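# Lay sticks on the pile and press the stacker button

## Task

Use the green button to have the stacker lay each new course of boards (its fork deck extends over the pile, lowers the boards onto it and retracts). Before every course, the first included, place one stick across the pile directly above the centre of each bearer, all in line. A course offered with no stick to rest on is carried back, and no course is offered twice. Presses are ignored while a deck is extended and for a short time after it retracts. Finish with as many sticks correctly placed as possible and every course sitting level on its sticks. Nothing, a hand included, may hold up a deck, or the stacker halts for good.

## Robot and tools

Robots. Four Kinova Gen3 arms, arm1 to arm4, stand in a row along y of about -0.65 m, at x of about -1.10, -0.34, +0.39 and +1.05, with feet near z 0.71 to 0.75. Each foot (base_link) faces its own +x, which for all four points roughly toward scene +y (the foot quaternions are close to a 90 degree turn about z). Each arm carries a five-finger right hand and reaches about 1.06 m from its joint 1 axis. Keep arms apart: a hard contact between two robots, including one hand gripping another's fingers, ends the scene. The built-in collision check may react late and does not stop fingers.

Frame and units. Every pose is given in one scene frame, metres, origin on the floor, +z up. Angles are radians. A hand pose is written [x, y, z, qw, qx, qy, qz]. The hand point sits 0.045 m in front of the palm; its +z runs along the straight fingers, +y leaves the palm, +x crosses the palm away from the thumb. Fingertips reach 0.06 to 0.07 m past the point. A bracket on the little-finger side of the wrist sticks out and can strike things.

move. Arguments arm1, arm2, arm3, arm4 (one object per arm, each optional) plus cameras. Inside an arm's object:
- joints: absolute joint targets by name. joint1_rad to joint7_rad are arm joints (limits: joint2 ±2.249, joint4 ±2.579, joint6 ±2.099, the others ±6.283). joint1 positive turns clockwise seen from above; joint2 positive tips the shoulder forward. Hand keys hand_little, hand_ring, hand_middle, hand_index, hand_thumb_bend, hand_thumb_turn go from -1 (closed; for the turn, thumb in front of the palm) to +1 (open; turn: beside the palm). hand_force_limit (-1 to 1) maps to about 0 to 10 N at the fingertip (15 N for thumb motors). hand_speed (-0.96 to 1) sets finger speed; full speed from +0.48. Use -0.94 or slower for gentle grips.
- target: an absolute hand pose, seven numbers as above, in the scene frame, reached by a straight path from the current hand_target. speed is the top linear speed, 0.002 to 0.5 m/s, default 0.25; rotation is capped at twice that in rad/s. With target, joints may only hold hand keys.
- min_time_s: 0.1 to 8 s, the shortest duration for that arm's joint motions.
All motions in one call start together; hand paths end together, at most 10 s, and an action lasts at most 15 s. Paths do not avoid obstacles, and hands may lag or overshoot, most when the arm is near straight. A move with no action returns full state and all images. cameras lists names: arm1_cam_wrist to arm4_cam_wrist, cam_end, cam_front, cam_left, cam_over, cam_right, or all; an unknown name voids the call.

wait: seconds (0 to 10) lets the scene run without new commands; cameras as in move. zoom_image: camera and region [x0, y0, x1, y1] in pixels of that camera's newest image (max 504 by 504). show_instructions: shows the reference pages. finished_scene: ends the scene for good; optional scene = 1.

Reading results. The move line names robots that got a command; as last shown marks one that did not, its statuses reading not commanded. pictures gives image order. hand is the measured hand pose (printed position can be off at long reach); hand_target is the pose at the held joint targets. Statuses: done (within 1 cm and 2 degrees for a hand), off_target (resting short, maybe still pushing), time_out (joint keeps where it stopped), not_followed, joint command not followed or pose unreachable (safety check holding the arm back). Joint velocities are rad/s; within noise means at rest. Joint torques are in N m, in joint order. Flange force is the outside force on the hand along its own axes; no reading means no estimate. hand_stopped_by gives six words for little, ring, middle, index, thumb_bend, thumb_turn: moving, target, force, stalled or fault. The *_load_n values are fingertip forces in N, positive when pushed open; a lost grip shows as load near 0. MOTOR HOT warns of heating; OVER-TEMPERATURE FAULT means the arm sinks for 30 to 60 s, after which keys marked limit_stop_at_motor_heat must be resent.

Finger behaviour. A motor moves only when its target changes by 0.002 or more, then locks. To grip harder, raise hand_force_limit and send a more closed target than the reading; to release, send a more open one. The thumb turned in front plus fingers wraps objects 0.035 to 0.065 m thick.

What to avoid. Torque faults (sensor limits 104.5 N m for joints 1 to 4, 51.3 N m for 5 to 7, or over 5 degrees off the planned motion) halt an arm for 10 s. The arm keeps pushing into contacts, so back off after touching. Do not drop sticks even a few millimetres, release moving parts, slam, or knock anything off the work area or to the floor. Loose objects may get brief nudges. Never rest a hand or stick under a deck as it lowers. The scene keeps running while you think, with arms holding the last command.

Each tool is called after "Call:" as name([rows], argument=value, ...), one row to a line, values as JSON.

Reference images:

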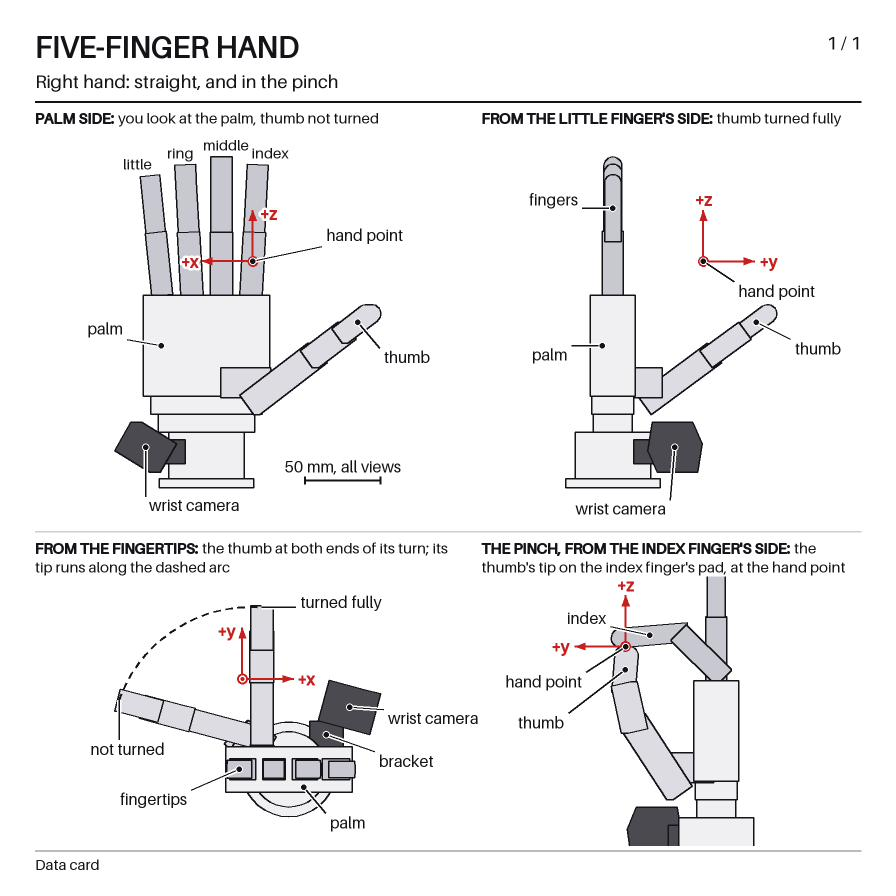

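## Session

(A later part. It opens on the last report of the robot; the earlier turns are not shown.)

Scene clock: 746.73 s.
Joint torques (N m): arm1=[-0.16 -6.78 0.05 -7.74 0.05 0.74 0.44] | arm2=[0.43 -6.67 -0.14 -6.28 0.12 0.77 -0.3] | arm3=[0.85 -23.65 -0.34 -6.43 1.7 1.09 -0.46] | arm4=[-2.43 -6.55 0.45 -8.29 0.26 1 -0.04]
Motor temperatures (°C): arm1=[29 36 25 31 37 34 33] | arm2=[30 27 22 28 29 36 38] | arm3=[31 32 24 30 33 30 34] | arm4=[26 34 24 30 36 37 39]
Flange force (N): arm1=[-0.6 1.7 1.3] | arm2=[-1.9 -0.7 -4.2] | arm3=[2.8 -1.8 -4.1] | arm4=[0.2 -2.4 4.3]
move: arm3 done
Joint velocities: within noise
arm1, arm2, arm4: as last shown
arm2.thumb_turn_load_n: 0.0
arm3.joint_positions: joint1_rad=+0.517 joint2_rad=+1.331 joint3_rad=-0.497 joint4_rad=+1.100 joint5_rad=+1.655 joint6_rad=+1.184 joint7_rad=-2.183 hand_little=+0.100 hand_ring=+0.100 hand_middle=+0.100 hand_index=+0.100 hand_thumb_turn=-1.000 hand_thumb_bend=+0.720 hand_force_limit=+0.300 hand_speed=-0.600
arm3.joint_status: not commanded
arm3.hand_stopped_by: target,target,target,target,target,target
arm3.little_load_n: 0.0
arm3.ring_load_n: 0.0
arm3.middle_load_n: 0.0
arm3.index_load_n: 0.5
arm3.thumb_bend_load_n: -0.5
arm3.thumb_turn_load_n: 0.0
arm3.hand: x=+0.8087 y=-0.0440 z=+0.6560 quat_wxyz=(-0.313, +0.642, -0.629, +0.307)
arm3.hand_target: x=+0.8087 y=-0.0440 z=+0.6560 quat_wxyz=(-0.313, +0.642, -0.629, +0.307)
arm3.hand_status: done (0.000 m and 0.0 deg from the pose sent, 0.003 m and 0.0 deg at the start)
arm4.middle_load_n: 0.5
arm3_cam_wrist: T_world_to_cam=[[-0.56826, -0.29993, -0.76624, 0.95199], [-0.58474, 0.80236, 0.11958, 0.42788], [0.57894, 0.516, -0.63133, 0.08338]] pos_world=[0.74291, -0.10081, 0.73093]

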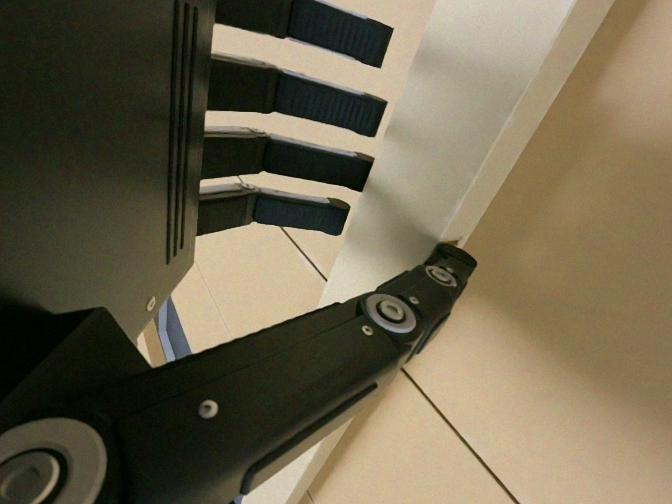

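Call:
move(arm3={"target":[0.8087,-0.0440,0.6543,0.3130,-0.6416,0.6294,-0.3070],"speed":0.03})

Call:
move(arm3={"joints":{"hand_little":0.0,"hand_ring":0.0,"hand_middle":0.0,"hand_index":0.0,"hand_force_limit":-0.4,"hand_speed":-0.6}})

Call:
move(arm3={"joints":{"hand_thumb_bend":0.2,"hand_force_limit":0.3,"hand_speed":-0.85}}, cameras=["arm3_cam_wrist"])

Scene clock: 747.97 s.
Joint torques (N m): arm1=[-0.14 -6.76 0.04 -7.71 0.07 0.77 0.45] | arm2=[0.41 -6.65 -0.17 -6.29 0.15 0.78 -0.3] | arm3=[0.91 -23.67 -0.34 -6.43 1.68 1.11 -0.49] | arm4=[-2.44 -6.47 0.44 -8.35 0.25 0.97 0.02]
Motor temperatures (°C): arm1=[29 36 25 31 37 34 33] | arm2=[30 27 22 28 29 36 38] | arm3=[31 32 24 30 33 30 34] | arm4=[26 34 24 30 36 37 39]
Flange force (N): arm1=[-0.6 1.8 1.3] | arm2=[-1.8 -0.8 -4.1] | arm3=[2.7 -1.8 -4.1] | arm4=[0.5 -2.2 4.5]
move: arm3 done
Joint velocities: within noise
arm1, arm4: as last shown
arm2.joint_positions: joint1_rad=-1.672 joint2_rad=-0.050 joint3_rad=+0.000 joint4_rad=+1.600 joint5_rad=+0.000 joint6_rad=+1.940 joint7_rad=-1.570 hand_little=+1.000 hand_ring=+1.000 hand_middle=+1.000 hand_index=+1.000 hand_thumb_turn=-1.000 hand_thumb_bend=+1.000 hand_force_limit=+0.300 hand_speed=-0.700
arm2.joint_status: not commanded
arm2.hand_stopped_by: target,target,target,target,target,target
arm2.little_load_n: 0.0
arm2.ring_load_n: 0.0
arm2.middle_load_n: 0.0
arm2.index_load_n: 0.0
arm2.thumb_bend_load_n: 0.0
arm2.thumb_turn_load_n: 0.5
arm2.hand: x=-0.5457 y=-0.6850 z=+1.1522 quat_wxyz=(+0.000, +0.985, +0.000, +0.171)
arm2.hand_target: x=-0.5457 y=-0.6850 z=+1.1522 quat_wxyz=(+0.000, +0.985, +0.000, +0.171)
arm2.hand_status: not commanded
arm3.joint_positions: joint1_rad=+0.516 joint2_rad=+1.334 joint3_rad=-0.496 joint4_rad=+1.099 joint5_rad=+1.656 joint6_rad=+1.183 joint7_rad=-2.185 hand_little=+0.100 hand_ring=+0.100 hand_middle=+0.100 hand_index=+0.100 hand_thumb_turn=-1.000 hand_thumb_bend=+0.720 hand_force_limit=+0.300 hand_speed=-0.600
arm3.joint_status: not commanded
arm3.hand_stopped_by: target,target,target,target,target,target
arm3.little_load_n: 0.0
arm3.ring_load_n: 0.0
arm3.middle_load_n: 0.0
arm3.index_load_n: 0.0
arm3.thumb_bend_load_n: 0.0
arm3.thumb_turn_load_n: 0.0
arm3.hand: x=+0.8087 y=-0.0440 z=+0.6543 quat_wxyz=(-0.313, +0.642, -0.629, +0.307)
arm3.hand_target: x=+0.8087 y=-0.0440 z=+0.6543 quat_wxyz=(-0.313, +0.642, -0.629, +0.307)
arm3.hand_status: done (0.000 m and 0.0 deg from the pose sent, 0.002 m and 0.0 deg at the start)
arm4.middle_load_n: 0.0
pictures: none

Scene clock: 748.53 s.
Joint torques (N m): arm1=[-0.15 -6.8 -0.01 -7.64 0.06 0.72 0.44] | arm2=[0.41 -6.68 -0.16 -6.26 0.14 0.78 -0.32] | arm3=[0.89 -23.65 -0.35 -6.41 1.7 1.12 -0.46] | arm4=[-2.42 -6.45 0.49 -8.34 0.29 1 0]
Motor temperatures (°C): arm1=[29 35 25 31 37 34 33] | arm2=[30 27 22 28 29 36 38] | arm3=[31 32 24 30 33 30 34] | arm4=[26 34 24 30 36 37 39]
Flange force (N): arm1=[-0.7 1.6 0.8] | arm2=[-1.9 -0.8 -4.3] | arm3=[2.7 -1.8 -4.1] | arm4=[0.5 -2.1 4.5]
move: arm3 done
Joint velocities: within noise
arm1, arm2, arm4: as last shown
arm2.thumb_turn_load_n: 0.0
arm3.joint_positions: joint1_rad=+0.516 joint2_rad=+1.334 joint3_rad=-0.496 joint4_rad=+1.099 joint5_rad=+1.656 joint6_rad=+1.183 joint7_rad=-2.185 hand_little=+0.000 hand_ring=+0.000 hand_middle=+0.000 hand_index=+0.000 hand_thumb_turn=-1.000 hand_thumb_bend=+0.720 hand_force_limit=-0.400 hand_speed=-0.600
arm3.joint_status: all done
arm3.hand_stopped_by: target,target,target,target,target,target
arm3.little_load_n: 0.0
arm3.ring_load_n: 0.0
arm3.middle_load_n: 0.0
arm3.index_load_n: 0.0
arm3.thumb_bend_load_n: 0.0
arm3.thumb_turn_load_n: 0.0
arm3.hand: x=+0.8087 y=-0.0440 z=+0.6543 quat_wxyz=(-0.313, +0.642, -0.629, +0.307)
arm3.hand_target: x=+0.8087 y=-0.0440 z=+0.6543 quat_wxyz=(-0.313, +0.642, -0.629, +0.307)
arm3.hand_status: not commanded
arm4.thumb_bend_load_n: -0.5
pictures: none

Scene clock: 750.87 s.
Joint torques (N m): arm1=[-0.16 -6.84 0.03 -7.67 0.09 0.72 0.43] | arm2=[0.42 -6.66 -0.17 -6.28 0.14 0.79 -0.3] | arm3=[1.43 -20.74 -0.19 -5.56 1.22 0.63 -0.45] | arm4=[-2.42 -6.5 0.5 -8.28 0.23 1.01 -0.05]
Motor temperatures (°C): arm1=[29 35 25 31 37 34 33] | arm2=[30 27 22 28 29 36 38] | arm3=[31 32 24 30 33 30 34] | arm4=[26 34 24 30 36 37 39]
Flange force (N): arm1=[-0.7 1.7 0.9] | arm2=[-1.9 -0.8 -4.1] | arm3=[2.8 -4.6 -7.7] | arm4=[0.3 -2.4 4.3]
move: arm3 off_target
Joint velocities: within noise
arm1, arm2: as last shown
arm3.joint_positions: joint1_rad=+0.516 joint2_rad=+1.334 joint3_rad=-0.496 joint4_rad=+1.099 joint5_rad=+1.656 joint6_rad=+1.183 joint7_rad=-2.185 hand_little=+0.000 hand_ring=+0.000 hand_middle=+0.001 hand_index=+0.000 hand_thumb_turn=-1.000 hand_thumb_bend=+0.536 hand_force_limit=+0.300 hand_speed=-0.850
arm3.joint_status: hand_thumb_bend off_target (ended at +0.536, target +0.200); the others done
arm3.hand_stopped_by: target,target,target,target,force,target
arm3.little_load_n: 0.0
arm3.ring_load_n: 0.0
arm3.middle_load_n: 6.0
arm3.index_load_n: 3.0
arm3.thumb_bend_load_n: 10.0
arm3.thumb_turn_load_n: 0.5
arm3.hand: x=+0.8087 y=-0.0440 z=+0.6543 quat_wxyz=(-0.313, +0.642, -0.629, +0.307)
arm3.hand_target: x=+0.8087 y=-0.0440 z=+0.6543 quat_wxyz=(-0.313, +0.642, -0.629, +0.307)
arm3.hand_status: not commanded
arm4.joint_positions: joint1_rad=+1.506 joint2_rad=-0.050 joint3_rad=+0.000 joint4_rad=+1.600 joint5_rad=+0.000 joint6_rad=+1.940 joint7_rad=-1.570 hand_little=+0.400 hand_ring=+0.400 hand_middle=+0.400 hand_index=+0.400 hand_thumb_turn=-1.000 hand_thumb_bend=+1.000 hand_force_limit=+0.300 hand_speed=-0.700
arm4.joint_status: not commanded
arm4.hand_stopped_by: target,target,target,target,target,target
arm4.little_load_n: 0.0
arm4.ring_load_n: 0.0
arm4.middle_load_n: 0.0
arm4.index_load_n: 0.0
arm4.thumb_bend_load_n: 0.0
arm4.thumb_turn_load_n: 0.0
arm4.hand: x=+1.2579 y=-0.6149 z=+1.1461 quat_wxyz=(+0.171, +0.000, -0.985, +0.000)
arm4.hand_target: x=+1.2579 y=-0.6149 z=+1.1461 quat_wxyz=(+0.171, +0.000, -0.985, +0.000)
arm4.hand_status: not commanded
arm3_cam_wrist: T_world_to_cam=[[-0.56822, -0.29998, -0.76625, 0.95067], [-0.58477, 0.80234, 0.11954, 0.42814], [0.57894, 0.516, -0.63133, 0.0823]] pos_world=[0.74291, -0.10081, 0.72923]

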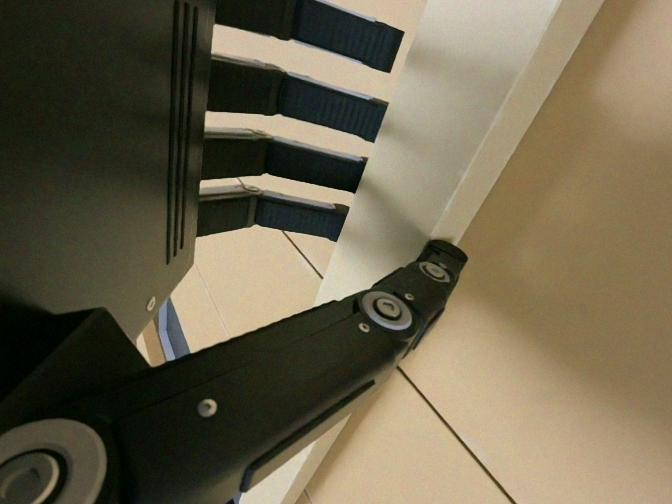

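Call:
move(arm3={"target":[0.8087,-0.0440,0.68,0.3130,-0.6416,0.6294,-0.3070],"speed":0.05})

Call:
move(arm3={"target":[0.8087,-0.0440,0.82,0.3130,-0.6416,0.6294,-0.3070],"speed":0.2}, cameras=["arm3_cam_wrist","cam_end"])

Scene clock: 753.67 s.
Joint torques (N m): arm1=[-0.1 -6.78 -0.01 -7.68 0.06 0.74 0.42] | arm2=[0.42 -6.67 -0.15 -6.28 0.14 0.79 -0.32] | arm3=[0.89 -24.93 -0.37 -7.1 2.06 1.29 -0.52] | arm4=[-2.37 -6.5 0.41 -8.32 0.25 1.01 -0.05]
Motor temperatures (°C): arm1=[29 35 25 31 37 34 33] | arm2=[30 27 22 28 29 36 38] | arm3=[31 32 24 30 33 30 34] | arm4=[26 34 24 30 36 37 39]
Flange force (N): arm1=[-0.6 1.6 1.0] | arm2=[-1.9 -0.8 -4.1] | arm3=[2.9 -0.3 -2.8] | arm4=[0.3 -2.4 4.4]
move: arm3 done
Joint velocities: within noise
arm1, arm2, arm4: as last shown
arm1.ring_load_n: 0.5
arm1.index_load_n: 0.5
arm2.ring_load_n: 0.5
arm3.joint_positions: joint1_rad=+0.524 joint2_rad=+1.288 joint3_rad=-0.508 joint4_rad=+1.119 joint5_rad=+1.636 joint6_rad=+1.197 joint7_rad=-2.158 hand_little=+0.000 hand_ring=+0.000 hand_middle=+0.001 hand_index=+0.000 hand_thumb_turn=-1.000 hand_thumb_bend=+0.536 hand_force_limit=+0.300 hand_speed=-0.850
arm3.joint_status: not commanded
arm3.hand_stopped_by: target,target,target,target,force,target
arm3.little_load_n: 0.0
arm3.ring_load_n: 0.5
arm3.middle_load_n: 6.5
arm3.index_load_n: 4.0
arm3.thumb_bend_load_n: 9.0
arm3.thumb_turn_load_n: 0.5
arm3.hand: x=+0.8087 y=-0.0440 z=+0.6800 quat_wxyz=(-0.313, +0.642, -0.629, +0.307)
arm3.hand_target: x=+0.8087 y=-0.0440 z=+0.6800 quat_wxyz=(-0.313, +0.642, -0.629, +0.307)
arm3.hand_status: done (0.000 m and 0.0 deg from the pose sent, 0.026 m and 0.0 deg at the start)
pictures: none

Scene clock: 754.97 s.
Joint torques (N m): arm1=[-0.12 -6.81 0.06 -7.62 0.07 0.74 0.41] | arm2=[0.44 -6.64 -0.18 -6.26 0.14 0.78 -0.31] | arm3=[0.87 -24.19 -0.63 -8.08 2.32 0.87 -0.5] | arm4=[-2.41 -6.41 0.51 -8.38 0.25 1 0]
Motor temperatures (°C): arm1=[29 35 25 31 37 34 33] | arm2=[30 27 22 28 29 36 38] | arm3=[31 32 24 30 33 30 34] | arm4=[26 34 24 30 36 37 39]
Flange force (N): arm1=[-0.8 1.7 0.8] | arm2=[-1.8 -0.8 -4.2] | arm3=[4.0 0.7 -2.4] | arm4=[0.6 -2.1 4.8]
move: arm3 done
Joint velocities: within noise
arm1.joint_positions: joint1_rad=-1.499 joint2_rad=-0.050 joint3_rad=+0.000 joint4_rad=+1.600 joint5_rad=+0.000 joint6_rad=+1.940 joint7_rad=-1.570 hand_little=+0.400 hand_ring=+0.400 hand_middle=+0.400 hand_index=+0.400 hand_thumb_turn=-1.000 hand_thumb_bend=+1.000 hand_force_limit=+0.300 hand_speed=-0.700
arm1.joint_status: not commanded
arm1.hand_stopped_by: target,target,target,target,target,target
arm1.little_load_n: 0.0
arm1.ring_load_n: 0.0
arm1.middle_load_n: 0.5
arm1.index_load_n: 0.0
arm1.thumb_bend_load_n: 0.0
arm1.thumb_turn_load_n: 0.0
arm1.hand: x=-1.3132 y=-0.7015 z=+1.1059 quat_wxyz=(+0.005, +0.985, +0.002, +0.172)
arm1.hand_target: x=-1.3132 y=-0.7015 z=+1.1059 quat_wxyz=(+0.005, +0.985, +0.002, +0.172)
arm1.hand_status: not commanded
arm2, arm4: as last shown
arm2.ring_load_n: 0.0
arm3.joint_positions: joint1_rad=+0.554 joint2_rad=+1.066 joint3_rad=-0.571 joint4_rad=+1.131 joint5_rad=+1.511 joint6_rad=+1.282 joint7_rad=-1.954 hand_little=+0.000 hand_ring=+0.000 hand_middle=+0.001 hand_index=+0.000 hand_thumb_turn=-1.000 hand_thumb_bend=+0.536 hand_force_limit=+0.300 hand_speed=-0.850
arm3.joint_status: not commanded
arm3.hand_stopped_by: target,target,target,target,force,target
arm3.little_load_n: 0.0
arm3.ring_load_n: 0.5
arm3.middle_load_n: 7.0
arm3.index_load_n: 4.0
arm3.thumb_bend_load_n: 9.0
arm3.thumb_turn_load_n: 0.5
arm3.hand: x=+0.8087 y=-0.0440 z=+0.8200 quat_wxyz=(-0.313, +0.642, -0.629, +0.307)
arm3.hand_target: x=+0.8087 y=-0.0440 z=+0.8200 quat_wxyz=(-0.313, +0.642, -0.629, +0.307)
arm3.hand_status: done (0.000 m and 0.0 deg from the pose sent, 0.140 m and 0.0 deg at the start)
arm3_cam_wrist: T_world_to_cam=[[-0.56822, -0.29998, -0.76625, 1.07763], [-0.58477, 0.80234, 0.11954, 0.40833], [0.57894, 0.516, -0.63133, 0.18691]] pos_world=[0.74291, -0.10081, 0.89493]

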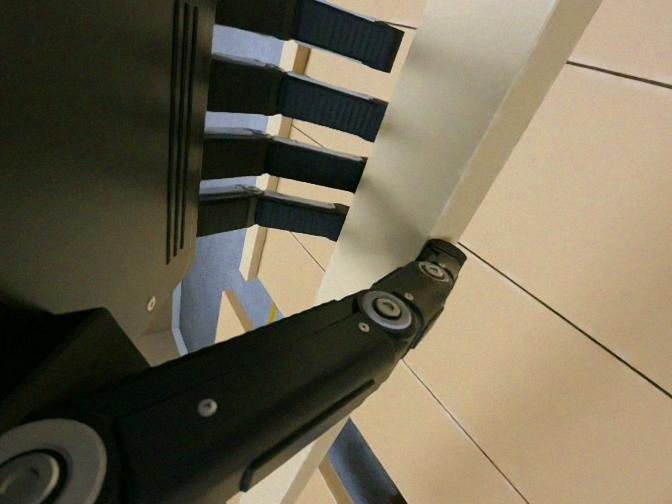

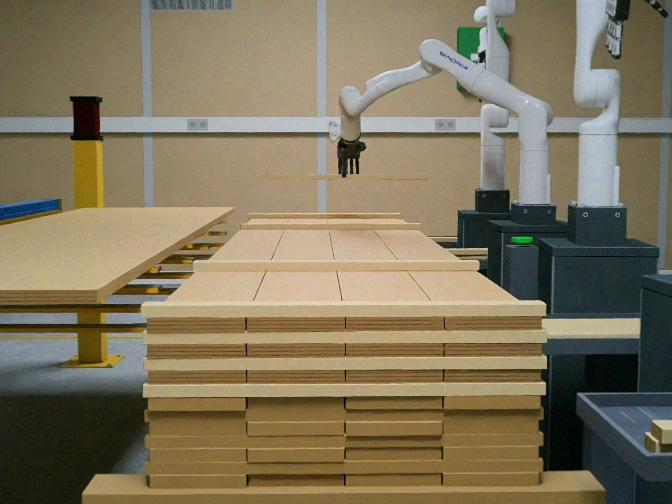

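Call:
move(arm3={"target":[0.45,-0.28,0.84,0,0,0.8988,-0.4384],"speed":0.25}, cameras=["cam_over","cam_end"])

Scene clock: 759.00 s.
Joint torques (N m): arm1=[-0.18 -6.79 0 -7.71 0.09 0.75 0.46] | arm2=[0.39 -6.66 -0.19 -6.31 0.14 0.8 -0.29] | arm3=[0.92 -19.87 -1.93 -5.2 -0.33 2.31 -0.47] | arm4=[-2.36 -6.49 0.47 -8.43 0.26 0.94 -0.04]
Motor temperatures (°C): arm1=[29 35 25 31 37 34 33] | arm2=[30 27 22 28 29 36 38] | arm3=[31 32 24 30 33 30 34] | arm4=[26 34 24 30 36 37 39]
Flange force (N): arm1=[-0.6 1.7 1.2] | arm2=[-1.8 -0.8 -4.0] | arm3=[1.2 -2.8 4.3] | arm4=[0.5 -2.2 4.7]
move: arm3 done
Joint velocities: within noise
arm1, arm2, arm4: as last shown
arm1.middle_load_n: 0.0
arm3.joint_positions: joint1_rad=+0.311 joint2_rad=+1.007 joint3_rad=-0.629 joint4_rad=+1.216 joint5_rad=+0.285 joint6_rad=+1.959 joint7_rad=-3.471 hand_little=+0.000 hand_ring=+0.000 hand_middle=+0.001 hand_index=+0.000 hand_thumb_turn=-1.000 hand_thumb_bend=+0.536 hand_force_limit=+0.300 hand_speed=-0.850
arm3.joint_status: not commanded
arm3.hand_stopped_by: target,target,target,target,force,target
arm3.little_load_n: 0.0
arm3.ring_load_n: 0.5
arm3.middle_load_n: 6.5
arm3.index_load_n: 4.0
arm3.thumb_bend_load_n: 9.0
arm3.thumb_turn_load_n: 0.5
arm3.hand: x=+0.4500 y=-0.2800 z=+0.8400 quat_wxyz=(+0.000, +0.000, -0.899, +0.438)
arm3.hand_target: x=+0.4500 y=-0.2800 z=+0.8400 quat_wxyz=(+0.000, +0.000, -0.899, +0.438)
arm3.hand_status: done (0.000 m and 0.0 deg from the pose sent, 0.430 m and 91.1 deg at the start)
arm4.middle_load_n: 0.5
pictures: cam_end, cam_over

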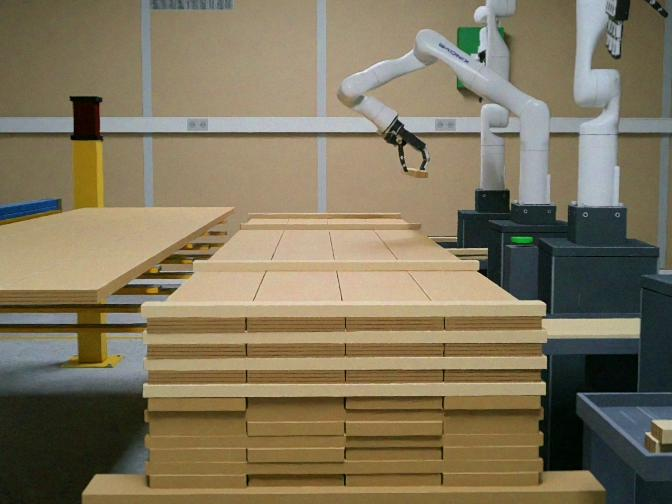

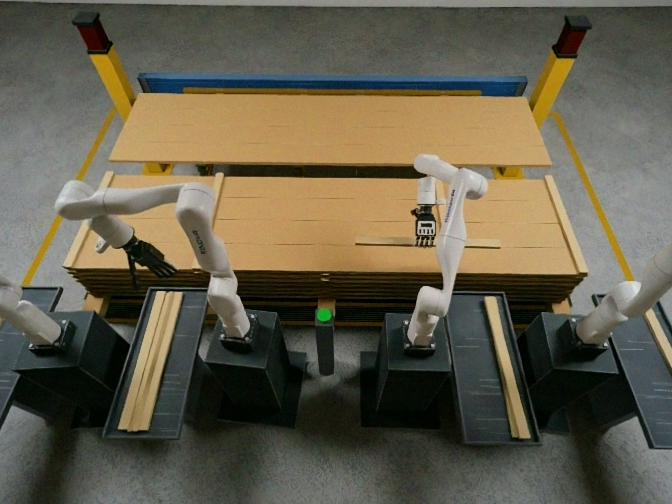

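Call:
move(arm3={"target":[-0.0115,-0.0090,0.76,0.3070,-0.6294,-0.6416,0.3130],"speed":0.25}, cameras=["cam_over","cam_end"])

Scene clock: 763.00 s.
Joint torques (N m): arm1=[-0.15 -6.84 -0.04 -7.69 0.1 0.74 0.45] | arm2=[0.46 -6.68 -0.19 -6.29 0.14 0.79 -0.31] | arm3=[1.09 -26.74 -3.2 -8.39 -1.79 -0.04 -0.53] | arm4=[-2.43 -6.48 0.48 -8.38 0.26 0.98 -0.07]
Motor temperatures (°C): arm1=[29 35 25 31 37 34 33] | arm2=[30 27 22 28 29 36 38] | arm3=[31 32 24 30 33 30 34] | arm4=[26 33 24 30 36 37 39]
Flange force (N): arm1=[-0.8 1.6 1.0] | arm2=[-1.9 -0.8 -4.1] | arm3=[-13.9 2.1 -1.9] | arm4=[0.5 -2.4 4.6]
move: arm3 done
Joint velocities: within noise
arm1, arm2, arm4: as last shown
arm3.joint_positions: joint1_rad=-0.171 joint2_rad=+1.375 joint3_rad=-0.582 joint4_rad=+0.526 joint5_rad=-0.374 joint6_rad=+1.082 joint7_rad=-4.773 hand_little=+0.000 hand_ring=+0.000 hand_middle=+0.001 hand_index=+0.000 hand_thumb_turn=-1.000 hand_thumb_bend=+0.536 hand_force_limit=+0.300 hand_speed=-0.850
arm3.joint_status: not commanded
arm3.hand_stopped_by: target,target,target,target,force,target
arm3.little_load_n: 0.0
arm3.ring_load_n: 0.5
arm3.middle_load_n: 7.0
arm3.index_load_n: 4.0
arm3.thumb_bend_load_n: 9.0
arm3.thumb_turn_load_n: 0.5
arm3.hand: x=-0.0115 y=-0.0090 z=+0.7600 quat_wxyz=(+0.307, -0.629, -0.642, +0.313)
arm3.hand_target: x=-0.0115 y=-0.0090 z=+0.7600 quat_wxyz=(+0.307, -0.629, -0.642, +0.313)
arm3.hand_status: done (0.000 m and 0.0 deg from the pose sent, 0.541 m and 88.9 deg at the start)
arm4.middle_load_n: 0.0
arm4.index_load_n: 0.5
arm4.thumb_turn_load_n: 0.5
pictures: cam_end, cam_over

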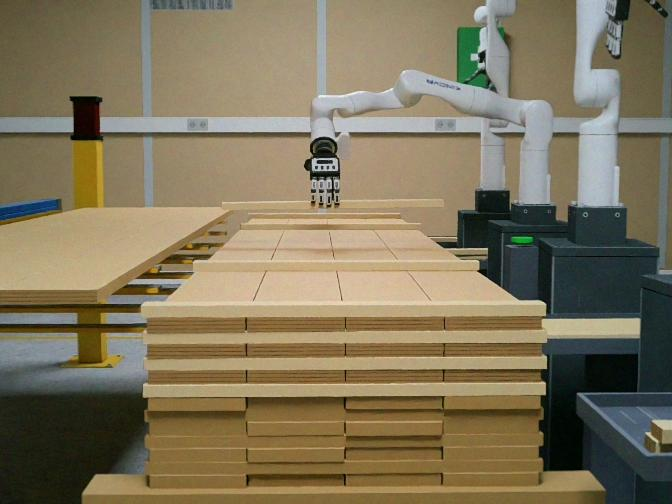

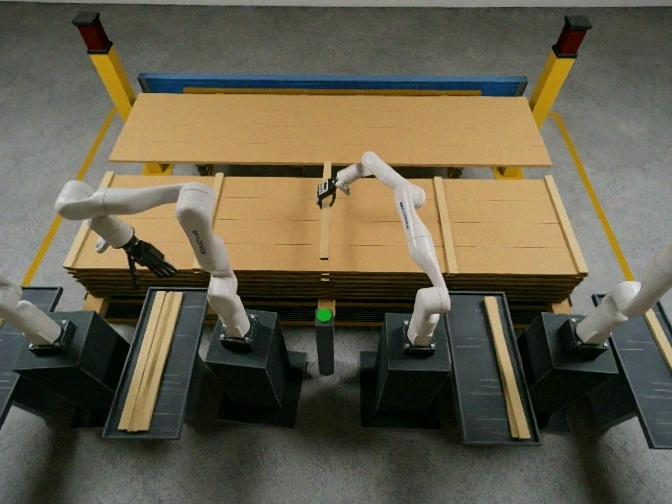

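Call:
zoom_image(camera="cam_end", region=[210, 170, 460, 240])

Call:
zoom_image(camera="cam_over", region=[290, 140, 370, 270])

Scaled by 2.016 from the camera's image (finer frame: 960x720).

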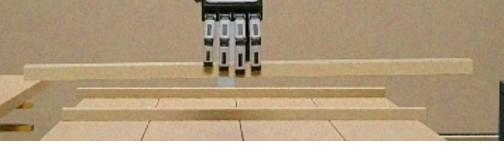

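Scaled by 3.877 from the camera's image (finer frame: 960x720).

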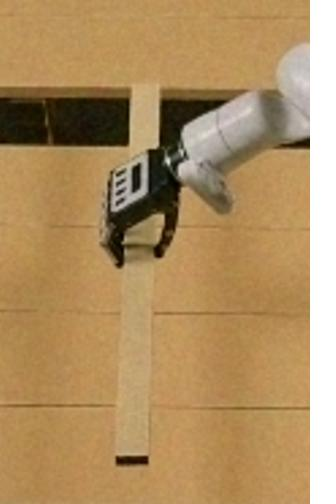

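Call:
zoom_image(camera="cam_end", region=[210, 190, 270, 220])

Call:
zoom_image(camera="cam_end", region=[400, 190, 460, 220])

Scaled by 8.400 from the camera's image (finer frame: 960x720).

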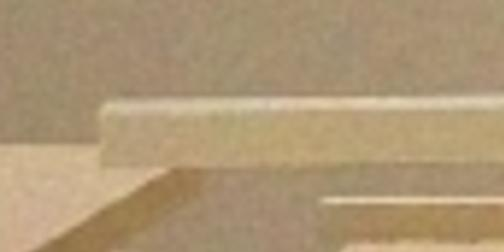

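Scaled by 8.400 from the camera's image (finer frame: 960x720).

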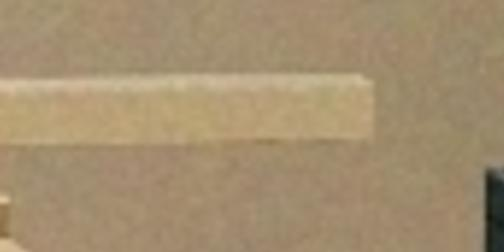

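Call:
zoom_image(camera="cam_end", region=[130, 290, 190, 320])

Call:
zoom_image(camera="cam_end", region=[500, 290, 560, 320])

Scaled by 8.400 from the camera's image (finer frame: 960x720).

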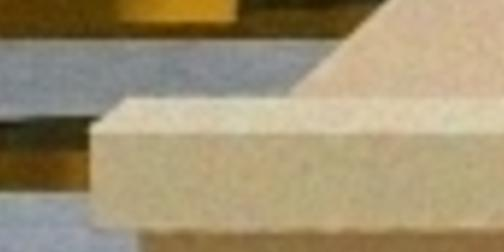

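Scaled by 8.400 from the camera's image (finer frame: 960x720).

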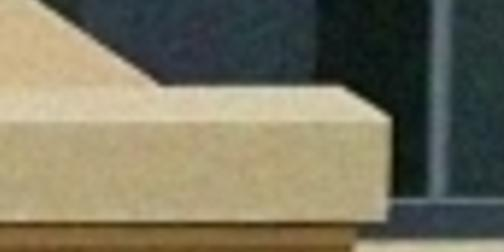

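Call:
move(arm3={"target":[-0.0115,-0.0095,0.675,0.3103,-0.6278,-0.6432,0.3096],"speed":0.1}, cameras=["cam_end","cam_over"])

Call:
zoom_image(camera="cam_end", region=[210, 210, 270, 240])

Call:
zoom_image(camera="cam_end", region=[400, 210, 460, 240])

Call:
zoom_image(camera="cam_over", region=[290, 160, 370, 290])

Scene clock: 765.93 s.
Joint torques (N m): arm1=[-0.12 -6.83 0 -7.7 0.06 0.73 0.45] | arm2=[0.45 -6.66 -0.18 -6.31 0.15 0.79 -0.3] | arm3=[1.07 -26.73 -3.21 -7.73 -1.72 0.16 -0.51] | arm4=[-2.4 -6.49 0.55 -8.34 0.27 0.97 -0.04]
Motor temperatures (°C): arm1=[29 35 25 31 37 34 33] | arm2=[30 27 22 28 29 36 38] | arm3=[31 32 24 30 33 30 34] | arm4=[26 33 24 30 36 37 39]
Flange force (N): arm1=[-0.7 1.7 1.1] | arm2=[-1.8 -0.7 -4.0] | arm3=no reading | arm4=[0.4 -2.1 4.4]
move: arm3 done
Joint velocities: within noise
arm1, arm2, arm4: as last shown
arm2.index_load_n: -0.5
arm2.thumb_turn_load_n: 0.5
arm3.joint_positions: joint1_rad=-0.176 joint2_rad=+1.505 joint3_rad=-0.594 joint4_rad=+0.501 joint5_rad=-0.375 joint6_rad=+1.015 joint7_rad=-4.673 hand_little=+0.000 hand_ring=+0.000 hand_middle=+0.001 hand_index=+0.000 hand_thumb_turn=-1.000 hand_thumb_bend=+0.536 hand_force_limit=+0.300 hand_speed=-0.850
arm3.joint_status: not commanded
arm3.hand_stopped_by: target,target,target,target,force,target
arm3.little_load_n: 0.0
arm3.ring_load_n: 0.5
arm3.middle_load_n: 6.5
arm3.index_load_n: 4.0
arm3.thumb_bend_load_n: 9.0
arm3.thumb_turn_load_n: 0.0
arm3.hand: x=-0.0115 y=-0.0095 z=+0.6750 quat_wxyz=(+0.310, -0.628, -0.643, +0.310)
arm3.hand_target: x=-0.0115 y=-0.0095 z=+0.6750 quat_wxyz=(+0.310, -0.628, -0.643, +0.310)
arm3.hand_status: done (0.000 m and 0.0 deg from the pose sent, 0.085 m and 0.6 deg at the start)
arm4.index_load_n: 0.0
arm4.thumb_turn_load_n: 0.0

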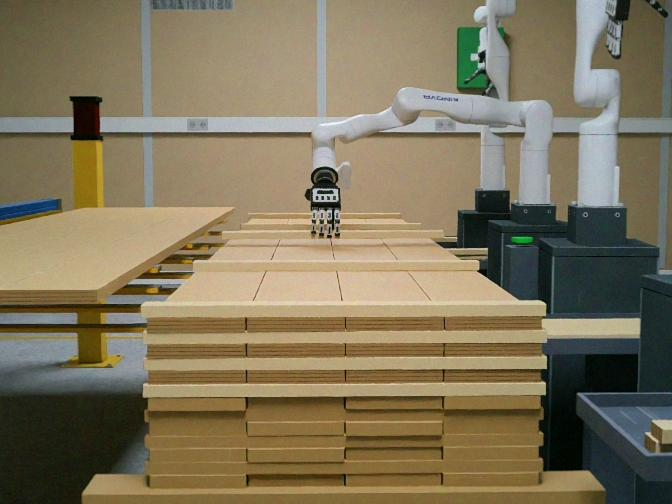

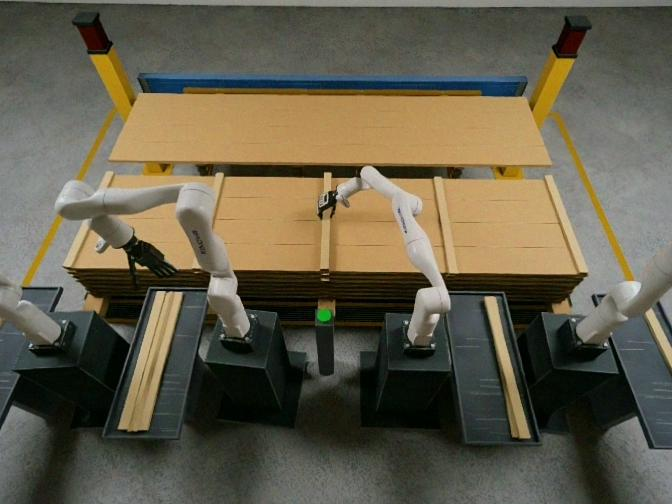

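Scaled by 8.400 from the camera's image (finer frame: 960x720).

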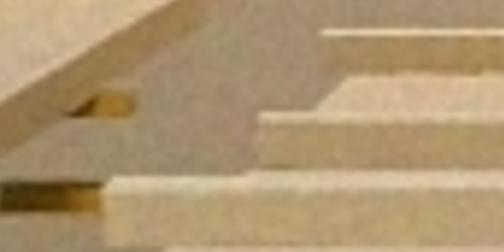

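Scaled by 8.400 from the camera's image (finer frame: 960x720).

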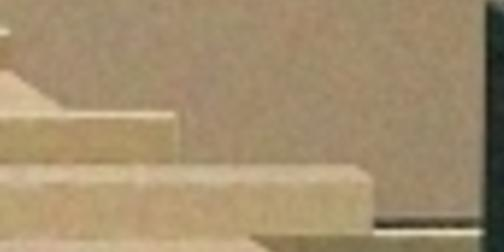

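Scaled by 3.877 from the camera's image (finer frame: 960x720).

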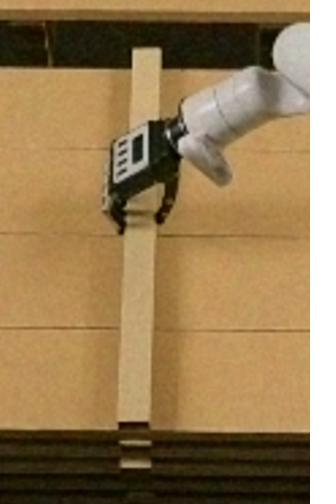

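Call:
move(arm3={"target":[-0.0115,-0.0095,0.660,0.3103,-0.6278,-0.6432,0.3096],"speed":0.05})

Call:
move(arm3={"target":[-0.0115,-0.0095,0.6575,0.3103,-0.6278,-0.6432,0.3096],"speed":0.03})

Call:
move(arm3={"target":[-0.0115,-0.0095,0.6555,0.3103,-0.6278,-0.6432,0.3096],"speed":0.03})

Scene clock: 768.83 s.
Joint torques (N m): arm1=[-0.16 -6.81 0.04 -7.65 0.06 0.73 0.41] | arm2=[0.42 -6.65 -0.18 -6.27 0.13 0.76 -0.31] | arm3=[1.11 -26.88 -3.13 -7.75 -1.74 0.17 -0.52] | arm4=[-2.47 -6.4 0.39 -8.38 0.25 0.98 -0.02]
Motor temperatures (°C): arm1=[29 35 25 31 37 34 33] | arm2=[30 27 22 28 29 36 38] | arm3=[31 32 24 30 33 30 34] | arm4=[26 33 24 30 36 37 39]
Flange force (N): arm1=[-0.7 1.6 0.9] | arm2=[-1.8 -0.8 -4.2] | arm3=no reading | arm4=[0.6 -2.5 4.7]
move: arm3 done
Joint velocities: within noise
arm1, arm4: as last shown
arm1.index_load_n: 0.5
arm2.joint_positions: joint1_rad=-1.672 joint2_rad=-0.050 joint3_rad=+0.000 joint4_rad=+1.600 joint5_rad=+0.000 joint6_rad=+1.940 joint7_rad=-1.570 hand_little=+1.000 hand_ring=+1.000 hand_middle=+1.000 hand_index=+1.000 hand_thumb_turn=-1.000 hand_thumb_bend=+1.000 hand_force_limit=+0.300 hand_speed=-0.700
arm2.joint_status: not commanded
arm2.hand_stopped_by: target,target,target,target,target,target
arm2.little_load_n: 0.0
arm2.ring_load_n: 0.0
arm2.middle_load_n: 0.0
arm2.index_load_n: 0.0
arm2.thumb_bend_load_n: 0.0
arm2.thumb_turn_load_n: 0.0
arm2.hand: x=-0.5457 y=-0.6850 z=+1.1522 quat_wxyz=(+0.000, +0.985, +0.000, +0.171)
arm2.hand_target: x=-0.5457 y=-0.6850 z=+1.1522 quat_wxyz=(+0.000, +0.985, +0.000, +0.171)
arm2.hand_status: not commanded
arm3.joint_positions: joint1_rad=-0.181 joint2_rad=+1.534 joint3_rad=-0.595 joint4_rad=+0.479 joint5_rad=-0.375 joint6_rad=+1.014 joint7_rad=-4.660 hand_little=+0.000 hand_ring=+0.000 hand_middle=+0.001 hand_index=+0.000 hand_thumb_turn=-1.000 hand_thumb_bend=+0.536 hand_force_limit=+0.300 hand_speed=-0.850
arm3.joint_status: not commanded
arm3.hand_stopped_by: target,target,target,target,force,target
arm3.little_load_n: 0.0
arm3.ring_load_n: 1.0
arm3.middle_load_n: 7.0
arm3.index_load_n: 4.0
arm3.thumb_bend_load_n: 9.0
arm3.thumb_turn_load_n: 0.0
arm3.hand: x=-0.0115 y=-0.0095 z=+0.6600 quat_wxyz=(+0.310, -0.628, -0.643, +0.310)
arm3.hand_target: x=-0.0115 y=-0.0095 z=+0.6600 quat_wxyz=(+0.310, -0.628, -0.643, +0.310)
arm3.hand_status: done (0.000 m and 0.0 deg from the pose sent, 0.015 m and 0.0 deg at the start)
pictures: none

Scene clock: 769.80 s.
Joint torques (N m): arm1=[-0.14 -6.83 0.05 -7.65 0.03 0.7 0.4] | arm2=[0.41 -6.67 -0.19 -6.3 0.16 0.79 -0.29] | arm3=[1.04 -26.92 -3.06 -7.69 -1.71 0.2 -0.52] | arm4=[-2.43 -6.55 0.53 -8.29 0.23 0.94 0.01]
Motor temperatures (°C): arm1=[29 35 25 31 37 34 33] | arm2=[30 27 22 28 29 36 38] | arm3=[31 32 24 30 33 30 34] | arm4=[26 33 24 30 36 37 39]
Flange force (N): arm1=[-0.7 1.6 0.8] | arm2=[-1.9 -0.8 -4.0] | arm3=no reading | arm4=[0.3 -2.1 4.1]
move: arm3 done
Joint velocities: within noise
arm1, arm2, arm4: as last shown
arm1.index_load_n: 0.0
arm3.joint_positions: joint1_rad=-0.182 joint2_rad=+1.539 joint3_rad=-0.595 joint4_rad=+0.475 joint5_rad=-0.375 joint6_rad=+1.014 joint7_rad=-4.658 hand_little=+0.000 hand_ring=+0.000 hand_middle=+0.001 hand_index=+0.000 hand_thumb_turn=-1.000 hand_thumb_bend=+0.536 hand_force_limit=+0.300 hand_speed=-0.850
arm3.joint_status: not commanded
arm3.hand_stopped_by: target,target,target,target,force,target
arm3.little_load_n: 0.0
arm3.ring_load_n: 0.5
arm3.middle_load_n: 7.0
arm3.index_load_n: 4.0
arm3.thumb_bend_load_n: 9.0
arm3.thumb_turn_load_n: 0.5
arm3.hand: x=-0.0115 y=-0.0095 z=+0.6575 quat_wxyz=(+0.310, -0.628, -0.643, +0.310)
arm3.hand_target: x=-0.0115 y=-0.0095 z=+0.6575 quat_wxyz=(+0.310, -0.628, -0.643, +0.310)
arm3.hand_status: done (0.000 m and 0.0 deg from the pose sent, 0.003 m and 0.0 deg at the start)
pictures: none

Scene clock: 770.77 s.
Joint torques (N m): arm1=[-0.21 -6.8 0.03 -7.73 0.07 0.75 0.42] | arm2=[0.42 -6.68 -0.16 -6.28 0.15 0.77 -0.29] | arm3=[1.04 -24.5 -2.12 -7.09 -1.06 -0.25 -0.43] | arm4=[-2.44 -6.35 0.47 -8.44 0.23 0.94 -0.01]
Motor temperatures (°C): arm1=[29 35 25 31 37 34 33] | arm2=[30 27 22 28 29 36 38] | arm3=[31 32 24 30 33 30 34] | arm4=[26 33 24 30 36 37 39]
Flange force (N): arm1=[-0.6 1.5 1.3] | arm2=[-1.9 -0.7 -4.2] | arm3=no reading | arm4=[0.9 -2.2 4.8]
move: arm3 done
Joint velocities: within noise
arm1, arm2: as last shown
arm1.thumb_turn_load_n: 0.5
arm3.joint_positions: joint1_rad=-0.183 joint2_rad=+1.543 joint3_rad=-0.595 joint4_rad=+0.471 joint5_rad=-0.375 joint6_rad=+1.014 joint7_rad=-4.656 hand_little=+0.000 hand_ring=+0.000 hand_middle=+0.001 hand_index=+0.000 hand_thumb_turn=-1.000 hand_thumb_bend=+0.536 hand_force_limit=+0.300 hand_speed=-0.850
arm3.joint_status: not commanded
arm3.hand_stopped_by: target,target,target,target,force,target
arm3.little_load_n: 0.0
arm3.ring_load_n: 0.5
arm3.middle_load_n: 6.5
arm3.index_load_n: 3.5
arm3.thumb_bend_load_n: 9.0
arm3.thumb_turn_load_n: 0.5
arm3.hand: x=-0.0115 y=-0.0095 z=+0.6555 quat_wxyz=(+0.310, -0.628, -0.643, +0.310)
arm3.hand_target: x=-0.0115 y=-0.0095 z=+0.6555 quat_wxyz=(+0.310, -0.628, -0.643, +0.310)
arm3.hand_status: done (0.000 m and 0.0 deg from the pose sent, 0.002 m and 0.0 deg at the start)
arm4.joint_positions: joint1_rad=+1.506 joint2_rad=-0.050 joint3_rad=+0.000 joint4_rad=+1.600 joint5_rad=+0.000 joint6_rad=+1.940 joint7_rad=-1.570 hand_little=+0.400 hand_ring=+0.400 hand_middle=+0.400 hand_index=+0.400 hand_thumb_turn=-1.000 hand_thumb_bend=+1.000 hand_force_limit=+0.300 hand_speed=-0.700
arm4.joint_status: not commanded
arm4.hand_stopped_by: target,target,target,target,target,target
arm4.little_load_n: 0.0
arm4.ring_load_n: 0.0
arm4.middle_load_n: 0.5
arm4.index_load_n: 0.0
arm4.thumb_bend_load_n: 0.0
arm4.thumb_turn_load_n: 0.0
arm4.hand: x=+1.2579 y=-0.6149 z=+1.1461 quat_wxyz=(+0.171, +0.000, -0.985, +0.000)
arm4.hand_target: x=+1.2579 y=-0.6149 z=+1.1461 quat_wxyz=(+0.171, +0.000, -0.985, +0.000)
arm4.hand_status: not commanded
pictures: none

Call:
move(arm3={"target":[-0.0115,-0.0095,0.6548,0.3103,-0.6278,-0.6432,0.3096],"speed":0.02}, cameras=["cam_end","cam_over"])

Call:
zoom_image(camera="cam_over", region=[290, 160, 370, 290])

Call:
zoom_image(camera="cam_end", region=[210, 210, 460, 270])

Scene clock: 772.03 s.
Joint torques (N m): arm1=[-0.14 -6.84 0.01 -7.65 0.05 0.75 0.42] | arm2=[0.45 -6.67 -0.17 -6.28 0.13 0.79 -0.32] | arm3=[0.31 -22.37 -1.58 -6.1 -0.67 -0.17 -0.35] | arm4=[-2.45 -6.43 0.44 -8.45 0.3 0.94 0.01]
Motor temperatures (°C): arm1=[29 35 25 31 37 34 33] | arm2=[30 27 22 28 29 36 38] | arm3=[31 32 24 30 33 30 34] | arm4=[26 33 24 30 36 37 39]
Flange force (N): arm1=[-0.8 1.6 0.9] | arm2=[-1.9 -0.8 -4.1] | arm3=no reading | arm4=[0.7 -2.2 4.8]
move: arm3 done
Joint velocities: within noise
arm1, arm2, arm4: as last shown
arm1.thumb_turn_load_n: 0.0
arm3.joint_positions: joint1_rad=-0.183 joint2_rad=+1.544 joint3_rad=-0.595 joint4_rad=+0.470 joint5_rad=-0.375 joint6_rad=+1.014 joint7_rad=-4.655 hand_little=+0.000 hand_ring=+0.000 hand_middle=+0.001 hand_index=+0.000 hand_thumb_turn=-1.000 hand_thumb_bend=+0.536 hand_force_limit=+0.300 hand_speed=-0.850
arm3.joint_status: not commanded
arm3.hand_stopped_by: target,target,target,target,force,target
arm3.little_load_n: 0.0
arm3.ring_load_n: 0.0
arm3.middle_load_n: 6.0
arm3.index_load_n: 3.0
arm3.thumb_bend_load_n: 10.0
arm3.thumb_turn_load_n: 0.5
arm3.hand: x=-0.0115 y=-0.0095 z=+0.6548 quat_wxyz=(+0.310, -0.628, -0.643, +0.310)
arm3.hand_target: x=-0.0115 y=-0.0095 z=+0.6548 quat_wxyz=(+0.310, -0.628, -0.643, +0.310)
arm3.hand_status: done (0.000 m and 0.0 deg from the pose sent, 0.001 m and 0.0 deg at the start)
arm4.middle_load_n: -0.5

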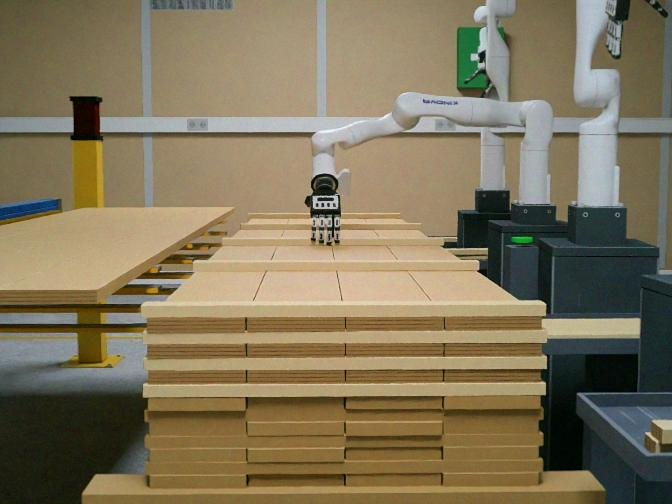

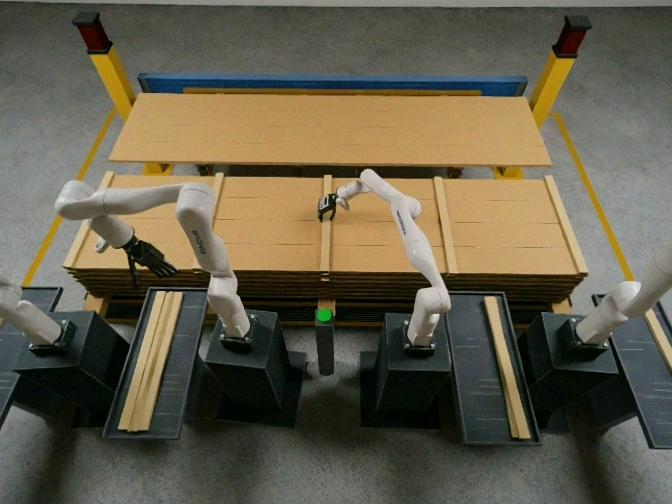

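Scaled by 3.877 from the camera's image (finer frame: 960x720).

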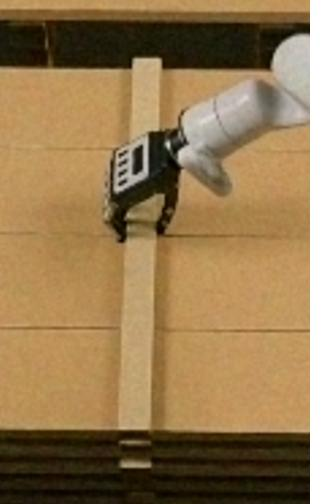

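Scaled by 2.016 from the camera's image (finer frame: 960x720).

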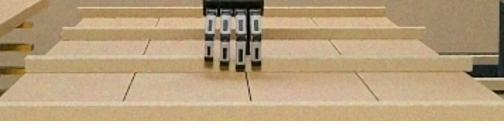

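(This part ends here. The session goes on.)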